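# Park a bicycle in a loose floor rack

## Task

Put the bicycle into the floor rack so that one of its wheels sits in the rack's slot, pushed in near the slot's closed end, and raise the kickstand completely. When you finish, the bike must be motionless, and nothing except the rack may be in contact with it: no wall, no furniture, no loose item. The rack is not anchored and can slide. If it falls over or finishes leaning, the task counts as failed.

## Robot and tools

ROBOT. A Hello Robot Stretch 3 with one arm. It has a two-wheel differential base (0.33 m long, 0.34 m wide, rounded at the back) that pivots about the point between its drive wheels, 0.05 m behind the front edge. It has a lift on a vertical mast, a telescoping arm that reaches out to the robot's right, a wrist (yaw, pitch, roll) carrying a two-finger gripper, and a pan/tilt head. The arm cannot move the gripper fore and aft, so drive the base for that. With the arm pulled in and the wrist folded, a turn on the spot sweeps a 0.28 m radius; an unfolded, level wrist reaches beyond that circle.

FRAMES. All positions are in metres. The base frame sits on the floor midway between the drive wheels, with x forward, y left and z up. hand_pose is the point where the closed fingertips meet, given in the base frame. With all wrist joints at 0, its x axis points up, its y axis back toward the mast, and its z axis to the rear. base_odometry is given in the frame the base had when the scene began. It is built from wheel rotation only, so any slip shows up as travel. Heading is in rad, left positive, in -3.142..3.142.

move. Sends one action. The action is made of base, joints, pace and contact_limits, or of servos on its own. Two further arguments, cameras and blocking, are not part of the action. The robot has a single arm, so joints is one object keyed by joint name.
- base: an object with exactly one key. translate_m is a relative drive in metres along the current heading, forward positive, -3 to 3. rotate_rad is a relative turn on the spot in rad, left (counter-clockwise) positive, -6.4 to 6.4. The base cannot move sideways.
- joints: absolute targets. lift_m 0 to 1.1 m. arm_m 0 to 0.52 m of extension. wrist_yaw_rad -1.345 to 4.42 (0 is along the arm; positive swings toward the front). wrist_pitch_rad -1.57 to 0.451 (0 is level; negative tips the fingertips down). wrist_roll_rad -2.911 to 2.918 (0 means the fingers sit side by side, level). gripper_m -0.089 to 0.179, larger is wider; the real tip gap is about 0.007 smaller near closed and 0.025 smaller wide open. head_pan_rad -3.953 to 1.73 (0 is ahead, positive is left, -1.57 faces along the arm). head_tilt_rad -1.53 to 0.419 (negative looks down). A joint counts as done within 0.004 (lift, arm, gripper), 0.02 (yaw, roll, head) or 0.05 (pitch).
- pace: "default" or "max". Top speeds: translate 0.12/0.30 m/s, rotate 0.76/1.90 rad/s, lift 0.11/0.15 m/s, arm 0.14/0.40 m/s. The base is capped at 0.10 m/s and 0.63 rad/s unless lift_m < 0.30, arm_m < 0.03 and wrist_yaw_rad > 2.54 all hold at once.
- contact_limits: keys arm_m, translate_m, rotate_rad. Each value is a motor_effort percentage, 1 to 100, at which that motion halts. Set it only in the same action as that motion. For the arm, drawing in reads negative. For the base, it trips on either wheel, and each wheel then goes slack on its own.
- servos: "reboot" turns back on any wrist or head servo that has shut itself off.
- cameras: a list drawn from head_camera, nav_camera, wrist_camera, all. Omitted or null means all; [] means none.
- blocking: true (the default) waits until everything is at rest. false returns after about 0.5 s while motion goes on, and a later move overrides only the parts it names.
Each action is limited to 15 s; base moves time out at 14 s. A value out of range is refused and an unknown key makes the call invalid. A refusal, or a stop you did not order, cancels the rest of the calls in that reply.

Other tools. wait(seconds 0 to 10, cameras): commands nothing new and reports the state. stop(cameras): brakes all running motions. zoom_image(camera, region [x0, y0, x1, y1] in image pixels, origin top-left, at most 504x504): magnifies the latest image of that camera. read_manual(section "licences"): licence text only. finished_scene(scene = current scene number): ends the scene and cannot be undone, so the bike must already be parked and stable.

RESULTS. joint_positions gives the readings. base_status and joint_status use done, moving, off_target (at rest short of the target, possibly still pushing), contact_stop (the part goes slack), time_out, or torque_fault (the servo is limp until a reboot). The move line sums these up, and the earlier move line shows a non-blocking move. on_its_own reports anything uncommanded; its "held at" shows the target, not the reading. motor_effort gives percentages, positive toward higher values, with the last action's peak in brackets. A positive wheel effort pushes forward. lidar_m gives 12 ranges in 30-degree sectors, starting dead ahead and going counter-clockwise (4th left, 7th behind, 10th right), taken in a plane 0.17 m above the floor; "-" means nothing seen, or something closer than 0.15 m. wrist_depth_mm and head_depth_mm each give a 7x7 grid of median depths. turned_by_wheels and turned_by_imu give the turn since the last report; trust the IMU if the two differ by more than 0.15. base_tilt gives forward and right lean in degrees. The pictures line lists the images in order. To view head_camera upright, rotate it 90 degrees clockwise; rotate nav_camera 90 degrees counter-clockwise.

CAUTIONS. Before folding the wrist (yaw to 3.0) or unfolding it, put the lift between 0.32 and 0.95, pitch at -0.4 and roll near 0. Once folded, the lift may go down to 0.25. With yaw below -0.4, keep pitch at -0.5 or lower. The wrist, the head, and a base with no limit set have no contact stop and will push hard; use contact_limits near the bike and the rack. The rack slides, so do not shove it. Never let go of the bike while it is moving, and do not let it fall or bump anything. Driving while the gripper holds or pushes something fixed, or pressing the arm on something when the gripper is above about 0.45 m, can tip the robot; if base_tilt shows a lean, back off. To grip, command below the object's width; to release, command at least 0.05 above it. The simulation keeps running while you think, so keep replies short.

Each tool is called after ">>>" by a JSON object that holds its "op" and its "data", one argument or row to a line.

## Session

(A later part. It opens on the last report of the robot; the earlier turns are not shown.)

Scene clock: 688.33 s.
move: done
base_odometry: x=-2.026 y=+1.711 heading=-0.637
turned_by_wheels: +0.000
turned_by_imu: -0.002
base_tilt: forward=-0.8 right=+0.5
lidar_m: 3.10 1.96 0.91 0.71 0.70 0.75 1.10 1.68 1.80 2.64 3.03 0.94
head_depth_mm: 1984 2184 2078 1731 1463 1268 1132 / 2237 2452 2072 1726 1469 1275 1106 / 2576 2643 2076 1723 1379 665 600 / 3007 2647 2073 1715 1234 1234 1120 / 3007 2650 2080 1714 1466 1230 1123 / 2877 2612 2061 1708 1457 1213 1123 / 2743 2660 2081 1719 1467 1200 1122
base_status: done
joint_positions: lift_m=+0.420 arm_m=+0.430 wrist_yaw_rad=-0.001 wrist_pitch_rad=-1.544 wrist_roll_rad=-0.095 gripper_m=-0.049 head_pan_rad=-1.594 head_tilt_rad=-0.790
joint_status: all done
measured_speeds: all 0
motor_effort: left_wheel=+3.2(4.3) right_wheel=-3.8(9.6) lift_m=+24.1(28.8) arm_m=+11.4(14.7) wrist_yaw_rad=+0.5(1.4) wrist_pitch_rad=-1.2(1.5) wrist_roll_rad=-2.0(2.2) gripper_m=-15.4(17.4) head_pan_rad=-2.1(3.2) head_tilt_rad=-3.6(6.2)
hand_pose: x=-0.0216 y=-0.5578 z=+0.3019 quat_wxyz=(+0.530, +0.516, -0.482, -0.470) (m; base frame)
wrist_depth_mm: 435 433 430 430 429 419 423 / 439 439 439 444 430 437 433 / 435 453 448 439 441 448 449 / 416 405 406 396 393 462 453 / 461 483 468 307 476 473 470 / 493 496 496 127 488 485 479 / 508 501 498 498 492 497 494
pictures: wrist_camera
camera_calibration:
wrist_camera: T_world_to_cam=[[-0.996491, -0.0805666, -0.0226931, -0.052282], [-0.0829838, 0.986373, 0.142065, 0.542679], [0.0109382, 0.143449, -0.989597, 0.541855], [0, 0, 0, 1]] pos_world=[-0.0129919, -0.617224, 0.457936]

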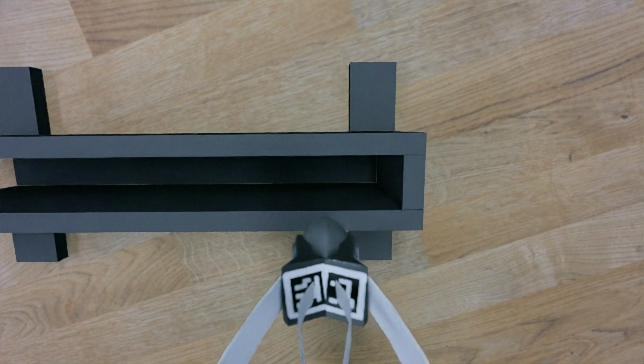

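>>> {"op": "move", "data": {
  "joints": {"lift_m": 0.31},
  "cameras": ["wrist_camera"]
}}

Scene clock: 695.97 s.
move: done
base_odometry: x=-2.026 y=+1.711 heading=-0.637
turned_by_wheels: +0.000
turned_by_imu: -0.001
base_tilt: forward=-0.8 right=+0.4
lidar_m: 3.11 1.96 0.92 0.71 0.70 0.75 1.10 1.68 1.79 2.64 3.03 0.94
head_depth_mm: 1995 2198 2083 1725 1467 1272 1126 / 2248 2430 2091 1712 1462 1278 1128 / 2594 2635 2089 1720 1434 796 679 / 3051 2647 2084 1709 950 1224 1129 / 3036 2623 2082 1726 1467 1220 1125 / 2865 2616 2080 1720 1460 1208 1127 / 2742 2639 2075 1720 1462 1198 1120
base_status: not commanded
joint_positions: lift_m=+0.310 arm_m=+0.430 wrist_yaw_rad=-0.001 wrist_pitch_rad=-1.544 wrist_roll_rad=-0.095 gripper_m=-0.049 head_pan_rad=-1.594 head_tilt_rad=-0.790
joint_status: all done
measured_speeds: all 0
motor_effort: left_wheel=+2.5(4.0) right_wheel=-4.5(5.1) lift_m=+23.6(27.2) arm_m=+10.1(11.3) wrist_yaw_rad=+0.4(1.3) wrist_pitch_rad=-1.3(1.5) wrist_roll_rad=-1.8(2.3) gripper_m=-15.6(17.4) head_pan_rad=-2.8(3.3) head_tilt_rad=-3.8(5.3)
hand_pose: x=-0.0216 y=-0.5578 z=+0.1919 quat_wxyz=(+0.530, +0.516, -0.482, -0.470) (m; base frame)
wrist_depth_mm: 330 330 327 327 324 324 322 / 340 338 334 333 319 333 330 / 341 342 340 344 322 343 345 / 195 194 193 340 230 345 349 / 247 246 242 220 218 356 352 / 206 205 204 128 201 365 369 / 389 385 379 384 378 382 379
pictures: wrist_camera
camera_calibration:
wrist_camera: T_world_to_cam=[[-0.996491, -0.0805667, -0.0226931, -0.0547782], [-0.0829839, 0.986373, 0.142065, 0.558305], [0.0109382, 0.143449, -0.989597, 0.433003], [0, 0, 0, 1]] pos_world=[-0.0129919, -0.617224, 0.34794]

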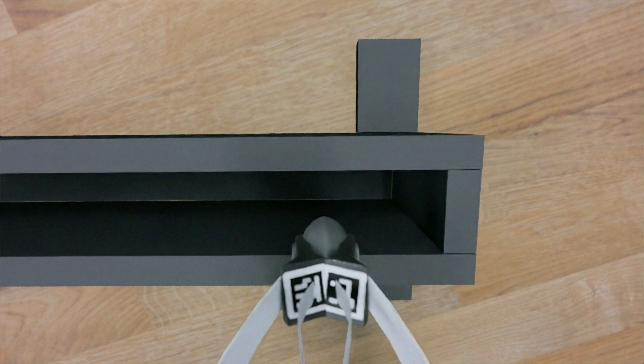

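>>> {"op": "move", "data": {
  "joints": {"lift_m": 0.24},
  "cameras": []
}}

>>> {"op": "move", "data": {
  "joints": {"arm_m": 0.39},
  "cameras": ["wrist_camera"]
}}

>>> {"op": "move", "data": {
  "joints": {"arm_m": 0.394},
  "cameras": []
}}

>>> {"op": "move", "data": {
  "joints": {"lift_m": 0.5},
  "cameras": ["wrist_camera"]
}}

Scene clock: 705.17 s.
move: done
base_odometry: x=-2.026 y=+1.711 heading=-0.637
turned_by_wheels: +0.000
turned_by_imu: -0.001
base_tilt: forward=-0.9 right=+0.5
lidar_m: 3.09 1.96 0.91 0.71 0.70 0.75 1.11 1.68 1.79 2.65 3.03 0.94
head_depth_mm: 1974 2182 2080 1726 1463 1276 1124 / 2238 2462 2062 1715 1466 1277 1126 / 2615 2606 2088 1723 1457 1212 758 / 2991 2644 2074 1718 997 1232 1125 / 2993 2623 2081 1710 1475 1221 1124 / 2847 2650 2085 1722 1462 1205 1120 / 2714 2640 2078 1718 1460 1195 1121
base_status: not commanded
joint_positions: lift_m=+0.240 arm_m=+0.430 wrist_yaw_rad=-0.001 wrist_pitch_rad=-1.536 wrist_roll_rad=-0.095 gripper_m=-0.049 head_pan_rad=-1.594 head_tilt_rad=-0.791
joint_status: all done
measured_speeds: all 0
motor_effort: left_wheel=+3.6(4.1) right_wheel=-4.3(4.7) lift_m=+23.5(26.8) arm_m=+8.8(10.0) wrist_yaw_rad=+1.0(1.4) wrist_pitch_rad=-2.7(5.2) wrist_roll_rad=-1.9(2.3) gripper_m=-14.4(17.1) head_pan_rad=-2.8(3.2) head_tilt_rad=-3.9(5.7)
hand_pose: x=-0.0216 y=-0.5598 z=+0.1218 quat_wxyz=(+0.532, +0.514, -0.484, -0.468) (m; base frame)
wrist_depth_mm: 267 266 264 265 245 261 260 / 274 272 272 270 251 269 269 / 278 278 273 276 256 274 277 / 125 124 124 123 123 122 279 / 262 261 260 154 232 130 287 / 185 174 173 127 173 131 295 / 136 135 134 134 134 133 301
pictures: none
No camera images: "cameras" was empty.

Scene clock: 706.53 s.
move: done
base_odometry: x=-2.026 y=+1.711 heading=-0.637
turned_by_wheels: +0.000
turned_by_imu: +0.000
base_tilt: forward=-0.8 right=+0.5
lidar_m: 3.10 1.96 0.91 0.71 0.70 0.75 1.11 1.68 1.80 2.64 3.03 0.94
head_depth_mm: 1973 2174 2076 1721 1466 1280 1126 / 2243 2428 2082 1718 1461 1271 1126 / 2574 2649 2105 1717 1458 1209 758 / 3014 2647 2098 1729 972 1202 1125 / 3053 2639 2077 1724 1469 1206 1125 / 2890 2629 2087 1715 1458 1205 1128 / 2706 2636 2075 1718 1461 1200 1121
base_status: not commanded
joint_positions: lift_m=+0.240 arm_m=+0.390 wrist_yaw_rad=-0.001 wrist_pitch_rad=-1.534 wrist_roll_rad=-0.095 gripper_m=-0.049 head_pan_rad=-1.594 head_tilt_rad=-0.791
joint_status: all done
measured_speeds: all 0
motor_effort: left_wheel=+3.1(4.2) right_wheel=-4.2(4.8) lift_m=+23.9(25.5) arm_m=-13.0(15.0) wrist_yaw_rad=+0.8(1.2) wrist_pitch_rad=-3.1(3.5) wrist_roll_rad=-1.7(2.2) gripper_m=-15.8(16.8) head_pan_rad=-1.7(3.3) head_tilt_rad=-4.6(6.2)
hand_pose: x=-0.0216 y=-0.5204 z=+0.1218 quat_wxyz=(+0.533, +0.513, -0.484, -0.467) (m; base frame)
wrist_depth_mm: 267 265 265 266 262 265 259 / 270 271 270 270 250 271 267 / 192 200 275 275 255 277 274 / 125 123 123 123 123 123 279 / 211 225 233 153 227 128 287 / 157 156 166 127 183 136 294 / 135 134 133 134 134 134 306
pictures: wrist_camera
camera_calibration:
wrist_camera: T_world_to_cam=[[-0.996491, -0.0808028, -0.0218523, -0.0535887], [-0.082989, 0.987785, 0.131884, 0.533407], [0.0109288, 0.133234, -0.991024, 0.353064], [0, 0, 0, 1]] pos_world=[-0.0129923, -0.578262, 0.278376]

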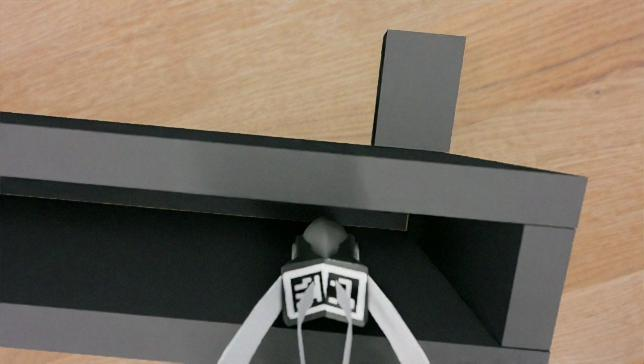

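Scene clock: 707.17 s.
move: done
base_odometry: x=-2.026 y=+1.711 heading=-0.637
turned_by_wheels: +0.000
turned_by_imu: +0.000
base_tilt: forward=-0.8 right=+0.5
lidar_m: 3.10 1.96 0.91 0.71 0.70 0.75 1.11 1.67 1.79 2.64 3.03 0.94
head_depth_mm: 1990 2187 2077 1723 1469 1270 1125 / 2246 2447 2098 1719 1460 1276 1128 / 2576 2646 2083 1722 1469 1200 756 / 3029 2642 2081 1719 973 1215 1124 / 3013 2647 2087 1715 1464 1209 1121 / 2848 2646 2088 1716 1465 1206 1126 / 2729 2621 2063 1713 1464 1199 1122
base_status: not commanded
joint_positions: lift_m=+0.240 arm_m=+0.394 wrist_yaw_rad=-0.001 wrist_pitch_rad=-1.542 wrist_roll_rad=-0.095 gripper_m=-0.049 head_pan_rad=-1.594 head_tilt_rad=-0.791
joint_status: all done
measured_speeds: all 0
motor_effort: left_wheel=+3.2(3.8) right_wheel=-4.0(4.5) lift_m=+25.4(26.4) arm_m=+11.7(13.1) wrist_yaw_rad=+0.3(1.4) wrist_pitch_rad=-1.5(3.2) wrist_roll_rad=-1.7(1.9) gripper_m=-16.0(17.1) head_pan_rad=-2.2(3.3) head_tilt_rad=-4.1(6.1)
hand_pose: x=-0.0216 y=-0.5222 z=+0.1219 quat_wxyz=(+0.530, +0.516, -0.482, -0.469) (m; base frame)
wrist_depth_mm: 266 264 266 264 258 263 262 / 271 272 271 272 251 266 267 / 218 224 274 273 257 274 272 / 124 123 124 123 123 124 278 / 215 224 235 153 231 126 284 / 161 161 168 128 185 135 296 / 134 134 134 135 134 134 305
pictures: none
No camera images: "cameras" was empty.

Scene clock: 710.37 s.
move: done
base_odometry: x=-2.026 y=+1.711 heading=-0.637
turned_by_wheels: +0.000
turned_by_imu: -0.001
base_tilt: forward=-0.8 right=+0.6
lidar_m: 3.09 1.96 0.91 0.71 0.70 0.75 1.11 1.67 1.79 2.64 3.03 0.95
head_depth_mm: 1977 2184 2087 1731 1466 1279 1125 / 2239 2448 2090 1724 1464 1274 508 / 2593 2663 2076 1678 670 578 1092 / 3029 2652 2083 772 1352 1206 1128 / 3048 2625 2072 1725 1436 1214 1128 / 2851 2619 2083 1727 1471 1202 1123 / 2741 2660 2093 1699 1468 1204 1123
base_status: not commanded
joint_positions: lift_m=+0.500 arm_m=+0.394 wrist_yaw_rad=-0.001 wrist_pitch_rad=-1.543 wrist_roll_rad=-0.095 gripper_m=-0.049 head_pan_rad=-1.594 head_tilt_rad=-0.791
joint_status: all done
measured_speeds: all 0
motor_effort: left_wheel=+3.4(4.4) right_wheel=-4.4(4.9) lift_m=+32.7(36.5) arm_m=+9.8(13.2) wrist_yaw_rad=+0.7(1.4) wrist_pitch_rad=-1.3(1.6) wrist_roll_rad=-1.8(2.3) gripper_m=-14.9(16.8) head_pan_rad=-2.5(3.4) head_tilt_rad=-4.0(5.7)
hand_pose: x=-0.0216 y=-0.5220 z=+0.3819 quat_wxyz=(+0.530, +0.516, -0.482, -0.470) (m; base frame)
wrist_depth_mm: 505 510 495 503 498 500 496 / 504 518 515 517 511 511 509 / 512 382 525 529 523 526 522 / 456 436 393 429 542 534 534 / 567 554 555 154 561 544 554 / 582 575 573 128 568 570 572 / 596 582 574 590 581 580 577
pictures: wrist_camera
camera_calibration:
wrist_camera: T_world_to_cam=[[-0.99649, -0.0805946, -0.0226296, -0.0476218], [-0.0829939, 0.986482, 0.141298, 0.496357], [0.0109359, 0.14268, -0.989708, 0.615516], [0, 0, 0, 1]] pos_world=[-0.0129913, -0.581307, 0.537969]

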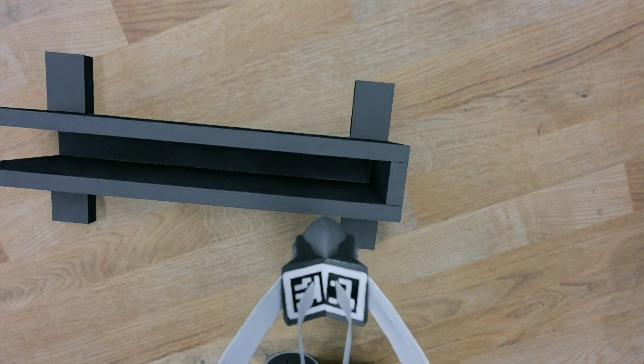

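>>> {"op": "move", "data": {
  "base": {"translate_m": 0.6},
  "joints": {"lift_m": 1.08, "arm_m": 0.3, "wrist_roll_rad": 0},
  "cameras": ["wrist_camera"]
}}

Scene clock: 727.23 s.
move: done
base_odometry: x=-1.544 y=+1.355 heading=-0.636
turned_by_wheels: +0.000
turned_by_imu: +0.000
base_tilt: forward=-0.8 right=+0.5
lidar_m: 2.57 2.53 1.23 0.96 0.95 1.01 1.50 2.22 2.37 0.60 0.54 0.57
head_depth_mm: 2654 2653 2084 1724 1470 1250 1129 / 3014 2654 2071 1716 1460 1223 1125 / 3131 2652 2085 1725 1468 1237 1130 / 313 383 2035 1720 1459 1271 1120 / 330 2379 2079 1714 1460 1269 1125 / 2637 2629 2079 1706 1184 1187 1122 / 2523 2643 2066 1717 1457 1085 1121
base_status: done
joint_positions: lift_m=+1.080 arm_m=+0.300 wrist_yaw_rad=-0.001 wrist_pitch_rad=-1.544 wrist_roll_rad=-0.005 gripper_m=-0.049 head_pan_rad=-1.594 head_tilt_rad=-0.791
joint_status: all done
measured_speeds: all 0
motor_effort: left_wheel=+5.4(10.4) right_wheel=-2.3(3.1) lift_m=+33.1(36.0) arm_m=-11.5(14.8) wrist_yaw_rad=+0.5(1.4) wrist_pitch_rad=-1.3(1.5) wrist_roll_rad=+1.5(4.4) gripper_m=-15.7(17.4) head_pan_rad=-2.4(3.5) head_tilt_rad=-4.1(5.9)
hand_pose: x=-0.0216 y=-0.4278 z=+0.9619 quat_wxyz=(+0.508, +0.494, -0.505, -0.492) (m; base frame)
wrist_depth_mm: - - - - - - - / 779 758 781 - - - - / - - - - - - - / - - - - - - - / - - - - - - - / - - - 127 - - - / - - - - - - -
pictures: wrist_camera
camera_calibration:
wrist_camera: T_world_to_cam=[[-0.999646, 0.00906019, -0.0250341, 0.0136811], [0.00542506, 0.989905, 0.14163, 0.324579], [0.0260646, 0.141444, -0.989603, 1.17582], [0, 0, 0, 1]] pos_world=[-0.0187318, -0.487739, 1.11797]

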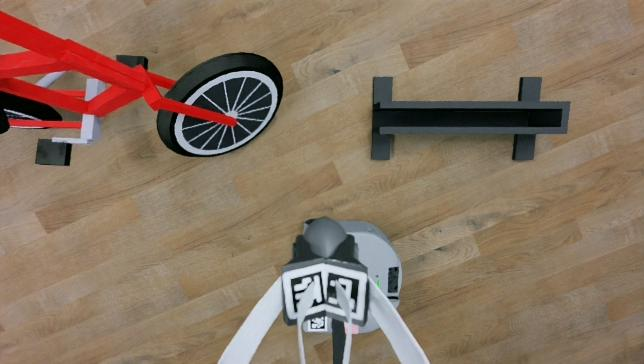

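>>> {"op": "move", "data": {
  "base": {"translate_m": 0.485},
  "joints": {"lift_m": 0.92, "arm_m": 0.34, "wrist_pitch_rad": -1.05, "wrist_roll_rad": -0.93, "gripper_m": 0.08},
  "cameras": ["wrist_camera", "head_camera"]
}}

Scene clock: 758.97 s.
move: done
base_odometry: x=-1.154 y=+1.067 heading=-0.636
turned_by_wheels: +0.000
turned_by_imu: +0.000
base_tilt: forward=-0.8 right=+0.5
lidar_m: 2.12 2.09 1.47 1.16 1.15 1.23 1.82 2.66 0.41 0.41 0.59 0.73
head_depth_mm: 3151 2746 - - 1433 1254 1124 / 2973 320 1968 1723 1368 1247 1127 / 417 418 2094 1675 1096 1153 1125 / 402 424 1915 1593 1374 1249 1130 / 2520 522 1920 1636 1243 1276 1128 / 2441 2627 2078 1720 1072 1204 1124 / 2326 2523 2069 1710 1057 1117 1123
base_status: done
joint_positions: lift_m=+0.920 arm_m=+0.340 wrist_yaw_rad=-0.001 wrist_pitch_rad=-1.061 wrist_roll_rad=-0.925 gripper_m=+0.080 head_pan_rad=-1.594 head_tilt_rad=-0.791
joint_status: all done
measured_speeds: all 0
motor_effort: left_wheel=+6.7(11.0) right_wheel=-1.1(2.9) lift_m=+23.6(28.8) arm_m=+10.3(14.2) wrist_yaw_rad=+0.7(1.3) wrist_pitch_rad=+1.9(3.8) wrist_roll_rad=-1.6(3.9) gripper_m=-1.2(95.2) head_pan_rad=-2.7(3.2) head_tilt_rad=-4.4(6.1)
hand_pose: x=-0.0215 y=-0.5891 z=+0.8234 quat_wxyz=(+0.818, +0.480, -0.273, -0.161) (m; base frame)
wrist_depth_mm: 380 424 - - - - - / 648 419 953 - - - - / 781 502 949 - - - - / 627 672 907 - - - - / 757 837 448 - - - - / 733 804 130 686 128 - - / 733 792 832 748 - - -
pictures: head_camera (sideways), wrist_camera
camera_calibration:
head_camera: T_world_to_cam=[[0.0661879, 0.731102, -0.67905, 0.911422], [0.996312, -0.0856652, 0.00488005, -0.0126196], [-0.0546031, -0.676868, -0.734076, 0.910853], [0, 0, 0, 1]] pos_world=[0.00198332, -0.0508962, 1.2876]
wrist_camera: T_world_to_cam=[[-0.613175, -0.701535, 0.363132, -0.718153], [-0.781079, 0.607121, -0.146011, 0.498267], [-0.118033, -0.373165, -0.920226, 0.698138], [0, 0, 0, 1]] pos_world=[0.0312364, -0.545797, 0.975981]

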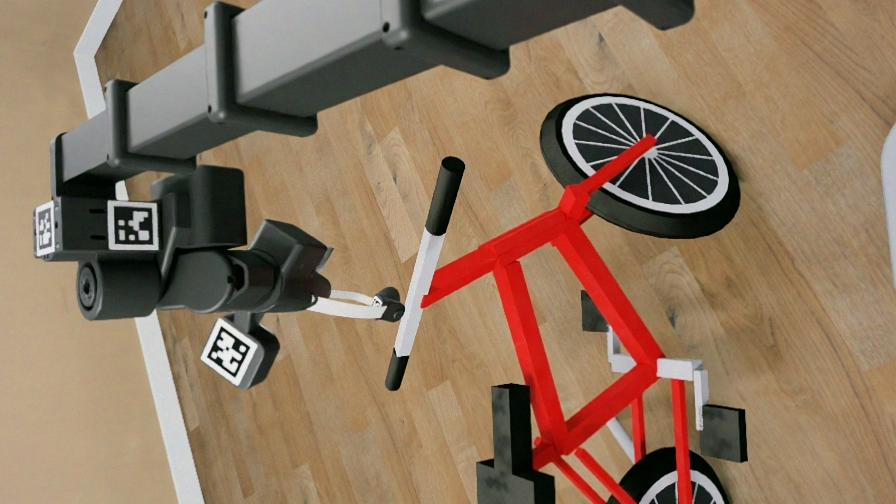

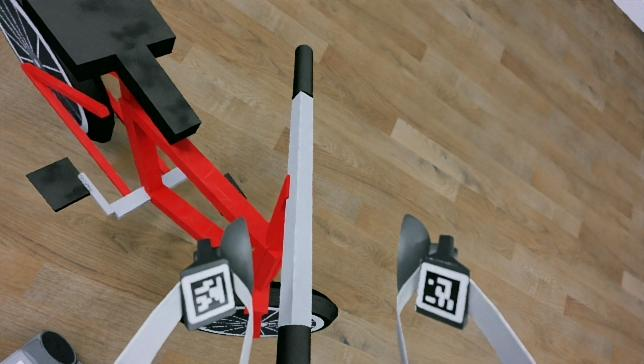

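>>> {"op": "move", "data": {
  "base": {"translate_m": -0.024},
  "joints": {"lift_m": 0.83, "arm_m": 0.355},
  "cameras": ["wrist_camera"]
}}

Scene clock: 775.67 s.
move: done
base_odometry: x=-1.173 y=+1.081 heading=-0.636
turned_by_wheels: +0.000
turned_by_imu: -0.001
base_tilt: forward=-0.8 right=+0.5
lidar_m: 2.14 2.11 1.45 1.16 1.14 1.21 1.80 2.64 0.44 0.41 0.59 0.72
head_depth_mm: 3129 2700 2099 1640 - - 1106 / 3089 2660 390 322 1187 1249 1126 / 2901 505 494 1671 1133 1166 1125 / 2776 484 510 1633 1047 1226 1129 / 2603 2640 611 1645 1248 1269 1124 / 2430 2642 2078 1677 1202 1210 1123 / 2305 2539 2094 1714 1037 1101 1122
base_status: done
joint_positions: lift_m=+0.830 arm_m=+0.355 wrist_yaw_rad=-0.001 wrist_pitch_rad=-1.060 wrist_roll_rad=-0.925 gripper_m=+0.080 head_pan_rad=-1.594 head_tilt_rad=-0.791
joint_status: all done
measured_speeds: all 0
motor_effort: left_wheel=+2.1(3.7) right_wheel=-4.1(8.8) lift_m=+23.6(26.4) arm_m=+11.8(13.6) wrist_yaw_rad=+0.6(1.5) wrist_pitch_rad=+1.7(2.0) wrist_roll_rad=-1.8(2.3) gripper_m=-0.8(2.3) head_pan_rad=-3.5(3.5) head_tilt_rad=-4.5(5.7)
hand_pose: x=-0.0215 y=-0.6042 z=+0.7334 quat_wxyz=(+0.818, +0.480, -0.273, -0.161) (m; base frame)
wrist_depth_mm: 328 385 922 - - - - / 490 338 884 - - - - / 716 448 871 970 - - - / 579 578 376 949 - - - / 710 749 346 914 - - - / 680 725 129 610 127 - - / 680 624 541 626 951 - -
pictures: wrist_camera
camera_calibration:
wrist_camera: T_world_to_cam=[[-0.613015, -0.701537, 0.363398, -0.696246], [-0.781201, 0.606941, -0.146112, 0.494241], [-0.118058, -0.373455, -0.920105, 0.609461], [0, 0, 0, 1]] pos_world=[0.0312438, -0.560811, 0.885997]

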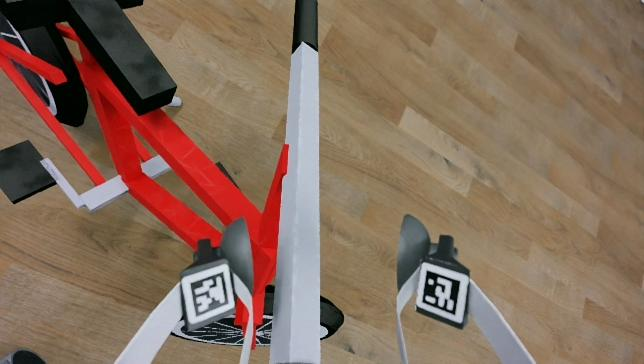

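>>> {"op": "move", "data": {
  "base": {"translate_m": -0.014},
  "joints": {"lift_m": 0.79, "arm_m": 0.365},
  "cameras": ["wrist_camera"]
}}

Scene clock: 789.17 s.
move: done
base_odometry: x=-1.184 y=+1.089 heading=-0.636
turned_by_wheels: +0.000
turned_by_imu: -0.001
base_tilt: forward=-0.8 right=+0.6
lidar_m: 2.15 2.12 1.44 1.14 1.14 1.21 1.80 2.62 0.45 0.40 0.59 0.72
head_depth_mm: 3127 2658 2104 1726 316 - - / 3080 2658 2088 363 323 1229 1128 / 2908 2648 481 1638 1144 1185 1128 / 2748 2656 532 1645 1053 1205 1127 / 2580 2634 1896 1596 1241 1269 1123 / 2467 2629 2087 1654 1168 1201 1123 / 2320 2537 2084 1718 1038 1100 1124
base_status: done
joint_positions: lift_m=+0.790 arm_m=+0.365 wrist_yaw_rad=-0.001 wrist_pitch_rad=-1.060 wrist_roll_rad=-0.925 gripper_m=+0.080 head_pan_rad=-1.594 head_tilt_rad=-0.791
joint_status: all done
measured_speeds: all 0
motor_effort: left_wheel=+2.5(2.9) right_wheel=-5.0(8.4) lift_m=+24.5(26.4) arm_m=+12.3(14.4) wrist_yaw_rad=+0.4(1.3) wrist_pitch_rad=+1.9(1.9) wrist_roll_rad=-1.6(2.2) gripper_m=+0.1(1.9) head_pan_rad=-2.8(3.0) head_tilt_rad=-5.5(5.5)
hand_pose: x=-0.0215 y=-0.6142 z=+0.6934 quat_wxyz=(+0.818, +0.480, -0.273, -0.161) (m; base frame)
wrist_depth_mm: 345 789 889 955 - - - / 410 336 847 942 - - - / 686 351 821 918 - - - / 541 540 327 889 - - - / 677 701 169 905 939 - - / 666 701 130 865 127 - - / 659 531 133 533 910 - -
pictures: wrist_camera
camera_calibration:
wrist_camera: T_world_to_cam=[[-0.612973, -0.701519, 0.363505, -0.688813], [-0.781233, 0.606885, -0.14617, 0.494492], [-0.118065, -0.37358, -0.920053, 0.568805], [0, 0, 0, 1]] pos_world=[0.0312458, -0.57082, 0.845998]

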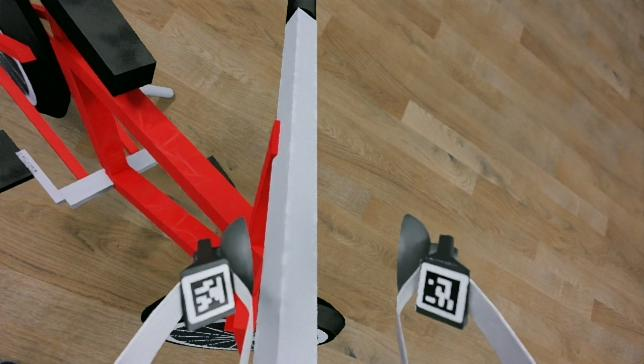

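>>> {"op": "move", "data": {
  "base": {"translate_m": 0.008},
  "joints": {"lift_m": 0.768, "arm_m": 0.361},
  "cameras": ["wrist_camera"]
}}

Scene clock: 801.37 s.
move: done
base_odometry: x=-1.178 y=+1.084 heading=-0.636
turned_by_wheels: +0.000
turned_by_imu: +0.000
base_tilt: forward=-0.8 right=+0.6
lidar_m: 2.14 2.11 1.45 1.15 1.14 1.22 1.80 2.63 0.44 0.41 0.59 0.72
head_depth_mm: 3105 2664 2083 1733 1438 295 - / 3110 2622 2094 405 342 321 1103 / 2885 2631 512 1602 1123 1178 1125 / 2735 2666 540 930 1052 1202 1126 / 2613 2635 2006 1605 1246 1270 1123 / 2451 2625 2060 1670 1163 1208 1123 / 2314 2556 2082 1708 1021 1100 1127
base_status: done
joint_positions: lift_m=+0.768 arm_m=+0.361 wrist_yaw_rad=-0.001 wrist_pitch_rad=-1.060 wrist_roll_rad=-0.925 gripper_m=+0.080 head_pan_rad=-1.594 head_tilt_rad=-0.791
joint_status: all done
measured_speeds: all 0
motor_effort: left_wheel=+5.8(8.8) right_wheel=-2.2(3.5) lift_m=+25.2(27.2) arm_m=-11.7(13.2) wrist_yaw_rad=+0.7(1.3) wrist_pitch_rad=+1.8(1.8) wrist_roll_rad=-1.6(2.0) gripper_m=+0.6(2.3) head_pan_rad=-1.6(3.3) head_tilt_rad=-4.8(5.8)
hand_pose: x=-0.0215 y=-0.6103 z=+0.6714 quat_wxyz=(+0.818, +0.480, -0.273, -0.161) (m; base frame)
wrist_depth_mm: 333 283 847 896 - - - / 463 322 827 215 - - - / 666 330 789 185 - - - / 521 522 313 170 - - - / 671 704 280 146 946 - - / 641 690 130 131 128 - - / 645 483 462 121 914 - -
pictures: wrist_camera
camera_calibration:
wrist_camera: T_world_to_cam=[[-0.612961, -0.70142, 0.363714, -0.678146], [-0.781242, 0.606832, -0.146342, 0.488975], [-0.118066, -0.373851, -0.919943, 0.549824], [0, 0, 0, 1]] pos_world=[0.0312463, -0.566839, 0.824016]

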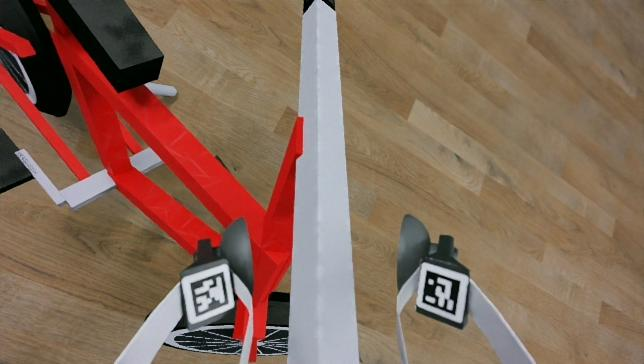

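>>> {"op": "move", "data": {
  "joints": {"gripper_m": 0.0},
  "cameras": ["wrist_camera"]
}}

>>> {"op": "move", "data": {
  "joints": {"gripper_m": -0.05},
  "cameras": ["wrist_camera", "head_camera"]
}}

Scene clock: 808.20 s.
move: done
base_odometry: x=-1.178 y=+1.084 heading=-0.636
turned_by_wheels: +0.000
turned_by_imu: -0.001
base_tilt: forward=-0.8 right=+0.5
lidar_m: 2.15 2.11 1.45 1.15 1.14 1.21 1.80 2.64 0.44 0.41 0.59 0.72
head_depth_mm: 3147 2642 2097 1732 1437 295 - / 3129 2639 2075 405 342 321 1108 / 2925 2633 511 1597 1117 1182 1126 / 2739 2672 541 926 1050 1206 1130 / 2557 2630 2028 1600 1251 1269 1126 / 2458 2645 2086 1678 1161 1208 1125 / 2332 2543 2077 1723 1024 1104 1123
base_status: not commanded
joint_positions: lift_m=+0.768 arm_m=+0.361 wrist_yaw_rad=+0.000 wrist_pitch_rad=-1.060 wrist_roll_rad=-0.927 gripper_m=+0.001 head_pan_rad=-1.594 head_tilt_rad=-0.791
joint_status: all done
measured_speeds: all 0
motor_effort: left_wheel=+6.1(6.8) right_wheel=-2.5(2.7) lift_m=+31.1(31.3) arm_m=-10.8(11.7) wrist_yaw_rad=+0.2(1.3) wrist_pitch_rad=+1.9(2.0) wrist_roll_rad=-1.2(2.1) gripper_m=-12.4(95.4) head_pan_rad=-3.4(3.5) head_tilt_rad=-4.7(5.7)
hand_pose: x=-0.0215 y=-0.6103 z=+0.6715 quat_wxyz=(+0.818, +0.480, -0.273, -0.160) (m; base frame)
wrist_depth_mm: 333 773 845 890 - - - / 454 321 816 220 - - - / 669 324 802 190 - - - / 515 510 313 167 - - - / 663 704 307 148 972 - - / 656 696 129 132 130 - - / 632 667 126 119 876 - -
pictures: wrist_camera
camera_calibration:
wrist_camera: T_world_to_cam=[[-0.611298, -0.702547, 0.364339, -0.679222], [-0.782541, 0.605283, -0.145815, 0.487717], [-0.118086, -0.374247, -0.91978, 0.54948], [0, 0, 0, 1]] pos_world=[0.0313375, -0.566752, 0.823984]

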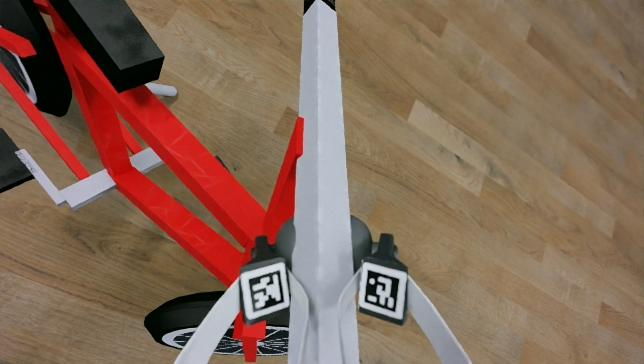

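Scene clock: 809.30 s.
move: done
base_odometry: x=-1.178 y=+1.084 heading=-0.636
turned_by_wheels: +0.000
turned_by_imu: +0.000
base_tilt: forward=-0.9 right=+0.5
lidar_m: 2.14 2.11 1.45 1.15 1.14 1.21 1.79 2.63 0.44 0.40 0.59 0.72
head_depth_mm: 3133 2668 2096 1722 1431 294 - / 3102 2662 2085 405 342 321 1112 / 2903 2656 512 1606 1120 1177 1126 / 2730 2630 541 930 1049 1210 1129 / 2574 2619 2027 1604 1248 1272 1129 / 2460 2623 2085 1674 1166 1202 1122 / 2329 2554 2087 1708 1021 1094 1123
base_status: not commanded
joint_positions: lift_m=+0.768 arm_m=+0.361 wrist_yaw_rad=+0.000 wrist_pitch_rad=-1.058 wrist_roll_rad=-0.927 gripper_m=-0.048 head_pan_rad=-1.594 head_tilt_rad=-0.791
joint_status: all done
measured_speeds: all 0
motor_effort: left_wheel=+6.6(6.7) right_wheel=-3.0(3.6) lift_m=+28.0(32.2) arm_m=-10.8(11.6) wrist_yaw_rad=+0.2(0.7) wrist_pitch_rad=+1.4(1.7) wrist_roll_rad=-1.2(1.5) gripper_m=-35.4(98.4) head_pan_rad=-3.2(3.2) head_tilt_rad=-4.4(5.6)
hand_pose: x=-0.0215 y=-0.6107 z=+0.6716 quat_wxyz=(+0.819, +0.479, -0.273, -0.160) (m; base frame)
wrist_depth_mm: 329 285 842 889 - - - / 460 318 833 220 - - - / 667 327 805 190 - - - / 517 517 313 171 - - - / 672 690 318 147 950 - - / 643 683 128 132 130 - - / 637 667 117 119 862 - -
pictures: head_camera (sideways), wrist_camera
camera_calibration:
head_camera: T_world_to_cam=[[0.0661918, 0.731102, -0.67905, 0.911422], [0.996312, -0.0856705, 0.00488006, -0.0126196], [-0.0546067, -0.676868, -0.734076, 0.910853], [0, 0, 0, 1]] pos_world=[0.00198304, -0.0508961, 1.2876]
wrist_camera: T_world_to_cam=[[-0.610961, -0.702241, 0.365491, -0.680108], [-0.782821, 0.604701, -0.146724, 0.488246], [-0.117977, -0.375757, -0.919178, 0.548184], [0, 0, 0, 1]] pos_world=[0.0313626, -0.566859, 0.824089]

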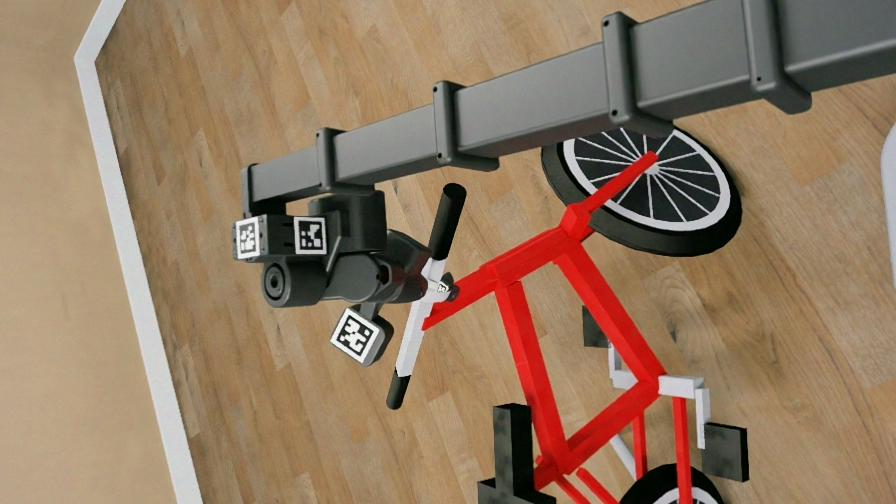

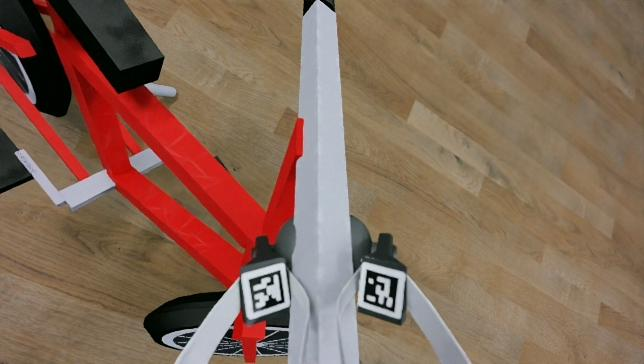

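>>> {"op": "move", "data": {
  "joints": {"arm_m": 0.321, "lift_m": 0.774, "wrist_roll_rad": -0.88},
  "cameras": ["wrist_camera"]
}}

>>> {"op": "move", "data": {
  "joints": {"arm_m": 0.281, "lift_m": 0.779, "wrist_roll_rad": -0.8},
  "cameras": ["wrist_camera", "head_camera"]
}}

Scene clock: 822.73 s.
move: done
base_odometry: x=-1.178 y=+1.084 heading=-0.635
turned_by_wheels: +0.000
turned_by_imu: +0.000
base_tilt: forward=-0.8 right=+0.5
lidar_m: 2.14 2.11 1.45 1.15 1.14 1.21 1.80 2.63 0.44 0.40 0.60 0.71
head_depth_mm: 3126 2660 2078 1715 1433 293 - / 3097 2638 2088 387 340 318 1110 / 2911 2638 492 677 1123 1177 1125 / 2724 2627 504 727 1036 1207 1124 / 2588 2638 2070 1593 1203 1269 1122 / 2465 2619 2092 1665 1202 1201 1127 / 2338 2540 2081 1720 972 1155 1122
base_status: not commanded
joint_positions: lift_m=+0.774 arm_m=+0.321 wrist_yaw_rad=+0.008 wrist_pitch_rad=-1.027 wrist_roll_rad=-0.885 gripper_m=-0.046 head_pan_rad=-1.594 head_tilt_rad=-0.791
joint_status: all done
measured_speeds: all 0
motor_effort: left_wheel=+9.1(9.4) right_wheel=-13.2(13.8) lift_m=+28.2(41.6) arm_m=-15.3(17.7) wrist_yaw_rad=-6.4(6.9) wrist_pitch_rad=-4.3(4.4) wrist_roll_rad=+1.1(4.4) gripper_m=-12.1(13.3) head_pan_rad=-2.3(3.2) head_tilt_rad=-4.6(5.3)
hand_pose: x=-0.0206 y=-0.5779 z=+0.6810 quat_wxyz=(+0.821, +0.464, -0.291, -0.162) (m; base frame)
wrist_depth_mm: 344 776 879 - - - - / 459 299 849 227 - - - / 677 342 823 200 - - - / 523 528 319 175 - - - / 651 703 427 150 - - - / 632 694 128 132 947 - - / 632 669 104 123 904 - -
pictures: wrist_camera
camera_calibration:
wrist_camera: T_world_to_cam=[[-0.639002, -0.672625, 0.373165, -0.648653], [-0.761351, 0.622215, -0.182191, 0.505142], [-0.109643, -0.40053, -0.9097, 0.548587], [0, 0, 0, 1]] pos_world=[0.0302484, -0.530881, 0.833136]

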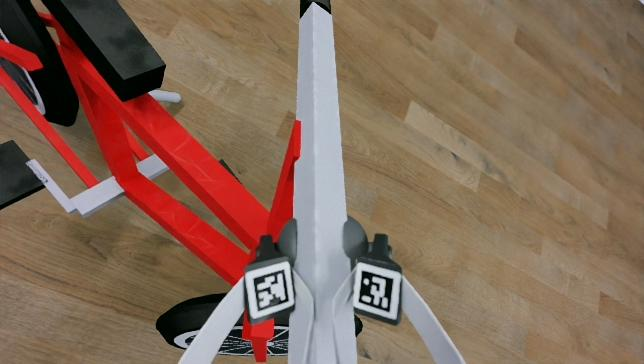

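Scene clock: 824.10 s.
move: done
base_odometry: x=-1.178 y=+1.084 heading=-0.635
turned_by_wheels: +0.000
turned_by_imu: +0.000
base_tilt: forward=-0.9 right=+0.6
lidar_m: 2.15 2.11 1.45 1.15 1.14 1.21 1.80 2.63 0.43 0.39 0.60 0.70
head_depth_mm: 3108 2644 2103 1724 1407 297 - / 3123 2638 2092 381 336 1209 1109 / 2917 2640 477 497 1086 1159 1126 / 2726 2655 477 520 1018 1208 1126 / 2581 2637 2080 790 1225 1249 1126 / 2442 2613 2079 1666 1401 1202 1128 / 2331 2539 2074 1710 931 1140 1121
base_status: not commanded
joint_positions: lift_m=+0.779 arm_m=+0.281 wrist_yaw_rad=+0.010 wrist_pitch_rad=-1.036 wrist_roll_rad=-0.811 gripper_m=-0.046 head_pan_rad=-1.594 head_tilt_rad=-0.791
joint_status: all done
measured_speeds: all 0
motor_effort: left_wheel=+8.7(9.4) right_wheel=-13.3(13.8) lift_m=+30.6(42.9) arm_m=-15.9(17.6) wrist_yaw_rad=-7.9(8.6) wrist_pitch_rad=-2.5(4.5) wrist_roll_rad=+3.4(4.9) gripper_m=-12.0(13.2) head_pan_rad=-2.2(3.3) head_tilt_rad=-3.5(5.4)
hand_pose: x=-0.0204 y=-0.5358 z=+0.6850 quat_wxyz=(+0.808, +0.462, -0.319, -0.180) (m; base frame)
wrist_depth_mm: 293 811 902 - - - - / 457 300 859 - - - - / 695 352 826 191 - - - / 516 549 322 166 - - - / 677 716 463 150 953 - - / 660 701 129 131 922 - - / 662 672 114 127 899 - -
pictures: head_camera (sideways), wrist_camera
camera_calibration:
head_camera: T_world_to_cam=[[0.0662555, 0.731203, -0.678934, 0.911271], [0.996304, -0.0857547, 0.00487022, -0.0126067], [-0.0546606, -0.676748, -0.734183, 0.910993], [0, 0, 0, 1]] pos_world=[0.00197884, -0.0508935, 1.28759]
wrist_camera: T_world_to_cam=[[-0.692554, -0.635083, 0.342109, -0.581451], [-0.71449, 0.669231, -0.204044, 0.520952], [-0.0993652, -0.385745, -0.917239, 0.582418], [0, 0, 0, 1]] pos_world=[0.0274008, -0.493242, 0.839433]

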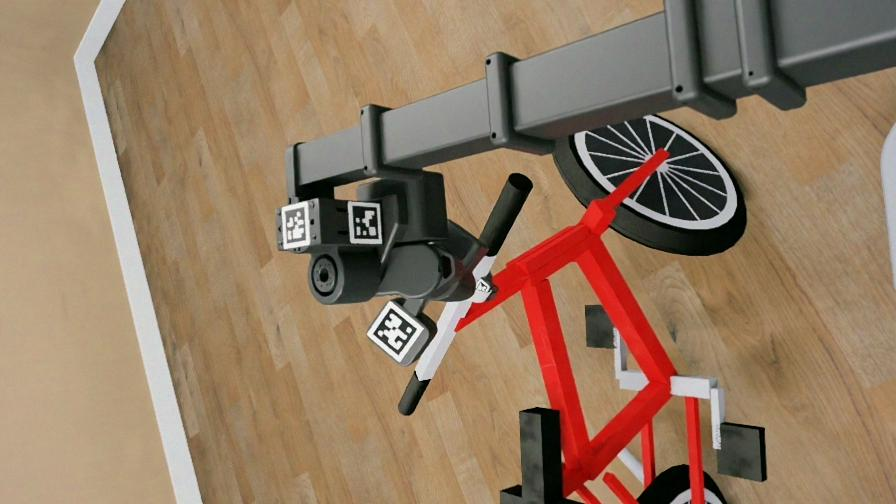

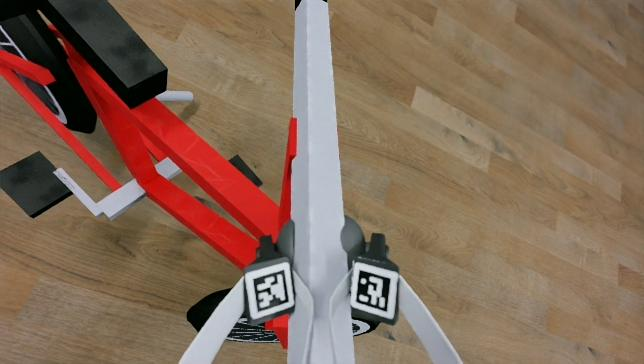

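Works. Continue to upright.

>>> {"op": "move", "data": {
  "joints": {"arm_m": 0.252, "lift_m": 0.779, "wrist_roll_rad": -0.73},
  "cameras": ["wrist_camera"]
}}

>>> {"op": "move", "data": {
  "joints": {"arm_m": 0.242, "lift_m": 0.779, "gripper_m": -0.085, "wrist_roll_rad": -0.7},
  "cameras": ["wrist_camera", "head_camera"]
}}

Scene clock: 830.07 s.
move: done
base_odometry: x=-1.178 y=+1.084 heading=-0.635
turned_by_wheels: +0.000
turned_by_imu: -0.001
base_tilt: forward=-0.8 right=+0.5
lidar_m: 2.15 2.11 1.45 1.15 1.14 1.21 1.80 2.63 0.42 0.39 0.59 0.69
head_depth_mm: 3159 2685 2112 1727 346 291 - / 3085 2656 2081 380 335 1205 1107 / 2933 2635 462 467 1082 1151 1126 / 2746 2645 466 477 985 1207 1127 / 2551 2622 2083 583 1221 1244 1125 / 2452 2623 2083 1665 1381 1206 1125 / 2349 2539 2063 1714 930 1121 1130
base_status: not commanded
joint_positions: lift_m=+0.779 arm_m=+0.252 wrist_yaw_rad=+0.011 wrist_pitch_rad=-1.029 wrist_roll_rad=-0.744 gripper_m=-0.046 head_pan_rad=-1.594 head_tilt_rad=-0.791
joint_status: all done
measured_speeds: all 0
motor_effort: left_wheel=+9.4(9.4) right_wheel=-12.6(13.7) lift_m=+31.1(32.3) arm_m=-15.1(16.7) wrist_yaw_rad=-8.7(9.4) wrist_pitch_rad=-3.9(4.0) wrist_roll_rad=+4.1(5.7) gripper_m=-12.6(13.3) head_pan_rad=-2.1(3.1) head_tilt_rad=-4.4(5.4)
hand_pose: x=-0.0203 y=-0.5084 z=+0.6857 quat_wxyz=(+0.798, +0.453, -0.347, -0.194) (m; base frame)
wrist_depth_mm: 282 823 905 - - - - / 412 296 881 966 - - - / 697 363 837 937 - - - / 536 557 324 165 - - - / 667 725 487 149 962 - - / 658 689 129 133 928 - - / 641 677 126 127 881 - -
pictures: wrist_camera
camera_calibration:
wrist_camera: T_world_to_cam=[[-0.738783, -0.592254, 0.321614, -0.52936], [-0.667954, 0.706944, -0.232525, 0.54253], [-0.0896494, -0.386609, -0.917876, 0.593873], [0, 0, 0, 1]] pos_world=[0.0245439, -0.467457, 0.841503]

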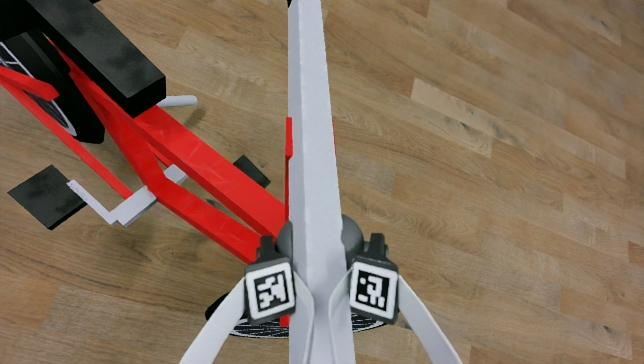

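Scene clock: 831.13 s.
move: done
base_odometry: x=-1.178 y=+1.084 heading=-0.635
turned_by_wheels: +0.000
turned_by_imu: +0.000
base_tilt: forward=-0.8 right=+0.6
lidar_m: 2.14 2.11 1.45 1.15 1.14 1.21 1.80 2.63 0.42 0.39 0.59 0.68
head_depth_mm: 3115 2646 2113 1717 337 291 - / 3101 2660 2078 379 333 1207 1111 / 2912 2645 459 459 1080 1149 1135 / 2751 2639 2070 472 977 1208 1126 / 2581 2643 2079 755 1216 1246 1124 / 2448 2626 2074 1677 1409 1085 1124 / 2326 2522 2079 1717 913 1113 1125
base_status: not commanded
joint_positions: lift_m=+0.779 arm_m=+0.242 wrist_yaw_rad=+0.011 wrist_pitch_rad=-1.028 wrist_roll_rad=-0.715 gripper_m=-0.083 head_pan_rad=-1.594 head_tilt_rad=-0.791
joint_status: all done
measured_speeds: all 0
motor_effort: left_wheel=+8.6(9.7) right_wheel=-11.6(13.2) lift_m=+30.1(34.5) arm_m=-12.7(17.6) wrist_yaw_rad=-9.0(9.5) wrist_pitch_rad=-4.1(4.3) wrist_roll_rad=+4.9(6.5) gripper_m=-50.4(98.5) head_pan_rad=-2.4(3.8) head_tilt_rad=-4.2(5.3)
hand_pose: x=-0.0203 y=-0.4987 z=+0.6859 quat_wxyz=(+0.793, +0.450, -0.358, -0.200) (m; base frame)
wrist_depth_mm: 286 828 926 - - - - / 396 297 883 967 - - - / 698 351 844 918 - - - / 684 560 330 164 - - - / 677 736 494 149 946 - - / 664 714 129 133 908 - - / 656 691 126 125 826 989 -
pictures: head_camera (sideways), wrist_camera
camera_calibration:
head_camera: T_world_to_cam=[[0.0662556, 0.731203, -0.678934, 0.911271], [0.996304, -0.0857548, 0.00487023, -0.0126067], [-0.0546607, -0.676748, -0.734183, 0.910993], [0, 0, 0, 1]] pos_world=[0.00197883, -0.0508935, 1.28759]
wrist_camera: T_world_to_cam=[[-0.75777, -0.573559, 0.311151, -0.507519], [-0.646888, 0.722845, -0.242963, 0.551187], [-0.0855598, -0.38539, -0.918779, 0.59908], [0, 0, 0, 1]] pos_world=[0.0232311, -0.458635, 0.842255]

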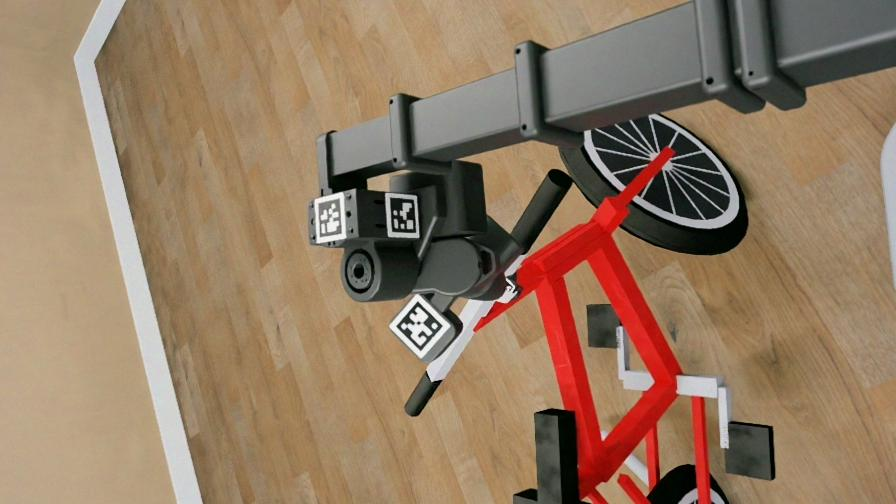

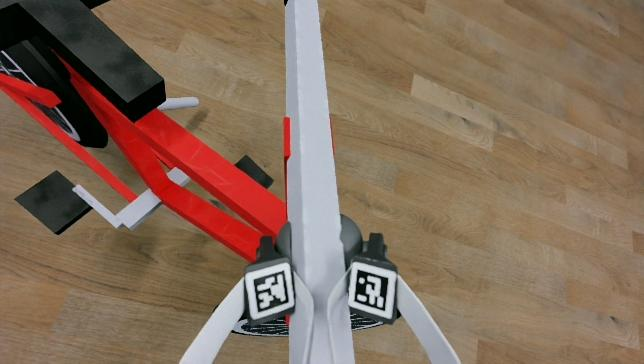

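>>> {"op": "move", "data": {
  "joints": {"wrist_roll_rad": -0.4, "lift_m": 0.777},
  "cameras": ["wrist_camera"]
}}

>>> {"op": "move", "data": {
  "joints": {"wrist_roll_rad": -0.15, "lift_m": 0.775, "wrist_pitch_rad": -1.08},
  "cameras": ["wrist_camera", "head_camera"]
}}

Scene clock: 839.73 s.
move: off_target
base_odometry: x=-1.178 y=+1.084 heading=-0.635
turned_by_wheels: +0.000
turned_by_imu: -0.001
base_tilt: forward=-0.7 right=+0.5
lidar_m: 2.14 2.11 1.45 1.15 1.14 1.21 1.80 2.63 0.43 0.39 0.59 0.69
head_depth_mm: 3119 2657 2082 1725 1383 293 - / 3078 2653 2096 383 333 1211 1106 / 2909 2637 1903 462 1073 1148 1131 / 2783 2665 2092 474 950 1210 1128 / 2585 2658 2103 779 1215 1255 1123 / 2434 2619 2060 1666 1407 1200 1126 / 2331 2548 2085 1714 922 1116 1122
base_status: not commanded
joint_positions: lift_m=+0.777 arm_m=+0.242 wrist_yaw_rad=+0.015 wrist_pitch_rad=-1.018 wrist_roll_rad=-0.436 gripper_m=-0.080 head_pan_rad=-1.594 head_tilt_rad=-0.791
joint_status: wrist_roll_rad off_target (ended at -0.436, target -0.400); the others done
measured_speeds: all 0
on_its_own: gripper_m is held at -0.081, not at your -0.085, by its stall guard, which is not easing now; wrist_yaw_rad is at rest, and its effort (-13.1) is outside its rest range (-9 to +9)
motor_effort: left_wheel=+8.9(9.5) right_wheel=-10.6(12.4) lift_m=+30.2(31.3) arm_m=-5.3(6.9) wrist_yaw_rad=-13.1(13.5) wrist_pitch_rad=-6.0(7.5) wrist_roll_rad=+11.8(12.7) gripper_m=-18.6(19.2) head_pan_rad=-2.5(3.1) head_tilt_rad=-4.4(4.9)
hand_pose: x=-0.0198 y=-0.5011 z=+0.6850 quat_wxyz=(+0.738, +0.415, -0.466, -0.257) (m; base frame)
wrist_depth_mm: 869 952 961 - - - - / 309 885 903 - - - - / 298 337 873 963 - - - / 501 353 648 887 954 - - / 721 587 501 150 906 963 - / 681 724 129 132 129 897 965 / 674 700 126 125 811 870 902
pictures: wrist_camera
camera_calibration:
wrist_camera: T_world_to_cam=[[-0.906555, -0.375218, 0.193313, -0.331067], [-0.420142, 0.846104, -0.328008, 0.677552], [-0.0404881, -0.378576, -0.924684, 0.605784], [0, 0, 0, 1]] pos_world=[0.0090652, -0.468167, 0.846401]

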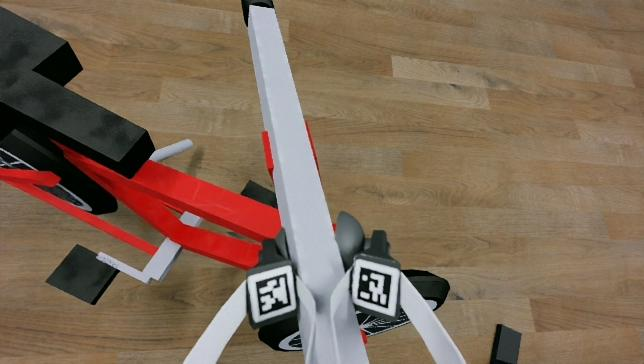

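Scene clock: 840.73 s.
move: contact_stop
base_odometry: x=-1.178 y=+1.084 heading=-0.636
turned_by_wheels: +0.000
turned_by_imu: +0.000
base_tilt: forward=-0.7 right=+0.5
lidar_m: 2.14 2.11 1.45 1.15 1.14 1.21 1.80 2.63 0.45 0.43 0.58 0.69
head_depth_mm: 3075 2645 2089 1729 1379 294 - / 3144 2645 2091 393 334 1155 1105 / 2891 2664 2081 462 1467 1166 1122 / 2722 2630 2069 472 985 1229 1127 / 2592 2616 2075 1594 1379 1252 1127 / 2440 2641 2074 1724 1042 1139 1124 / 2338 2538 2072 1720 930 1083 1121
base_status: not commanded
joint_positions: lift_m=+0.776 arm_m=+0.242 wrist_yaw_rad=+0.008 wrist_pitch_rad=-1.039 wrist_roll_rad=-0.168 gripper_m=-0.080 head_pan_rad=-1.594 head_tilt_rad=-0.791
joint_status: lift_m contact_stop (moved -0.001 of -0.002); the others done
measured_speeds: all 0
on_its_own: gripper_m is held at -0.081, not at your -0.085, by its stall guard, which is not easing now; lift_m is slack since a contact_stop
motor_effort: left_wheel=+7.3(9.5) right_wheel=-6.4(14.0) lift_m=+28.4(30.4) arm_m=-3.3(5.3) wrist_yaw_rad=-6.3(21.2) wrist_pitch_rad=-7.6(12.0) wrist_roll_rad=+5.7(14.1) gripper_m=-17.8(20.2) head_pan_rad=-2.7(3.0) head_tilt_rad=-3.5(5.6)
hand_pose: x=-0.0207 y=-0.4961 z=+0.6815 quat_wxyz=(+0.664, +0.382, -0.558, -0.318) (m; base frame)
wrist_depth_mm: - - - - - - - / 939 958 968 - - - - / 335 894 910 951 955 - - / 308 314 849 205 907 938 972 / 508 479 349 150 830 868 884 / 753 776 129 133 128 831 855 / 722 707 744 125 738 791 776
pictures: head_camera (sideways), wrist_camera
camera_calibration:
head_camera: T_world_to_cam=[[0.066256, 0.731203, -0.678934, 0.911271], [0.996304, -0.0857552, 0.00487023, -0.0126067], [-0.054661, -0.676748, -0.734183, 0.910993], [0, 0, 0, 1]] pos_world=[0.00197881, -0.0508935, 1.28759]
wrist_camera: T_world_to_cam=[[-0.986741, -0.152332, 0.0560202, -0.126883], [-0.1623, 0.923188, -0.3484, 0.729311], [0.00135523, -0.352873, -0.93567, 0.625442], [0, 0, 0, 1]] pos_world=[-0.00768124, -0.471918, 0.846407]

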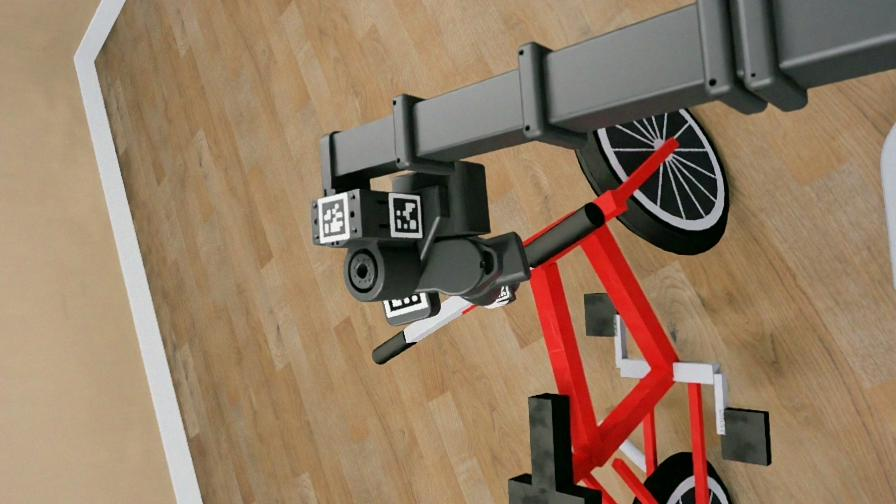

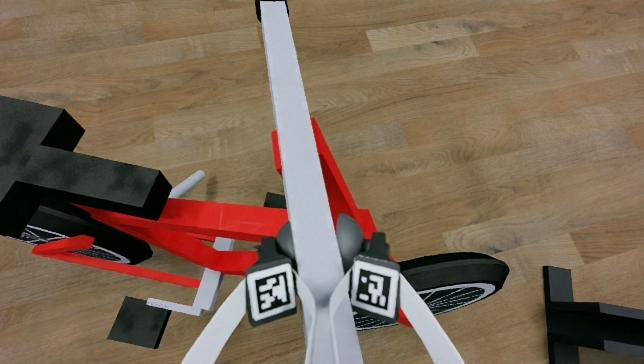

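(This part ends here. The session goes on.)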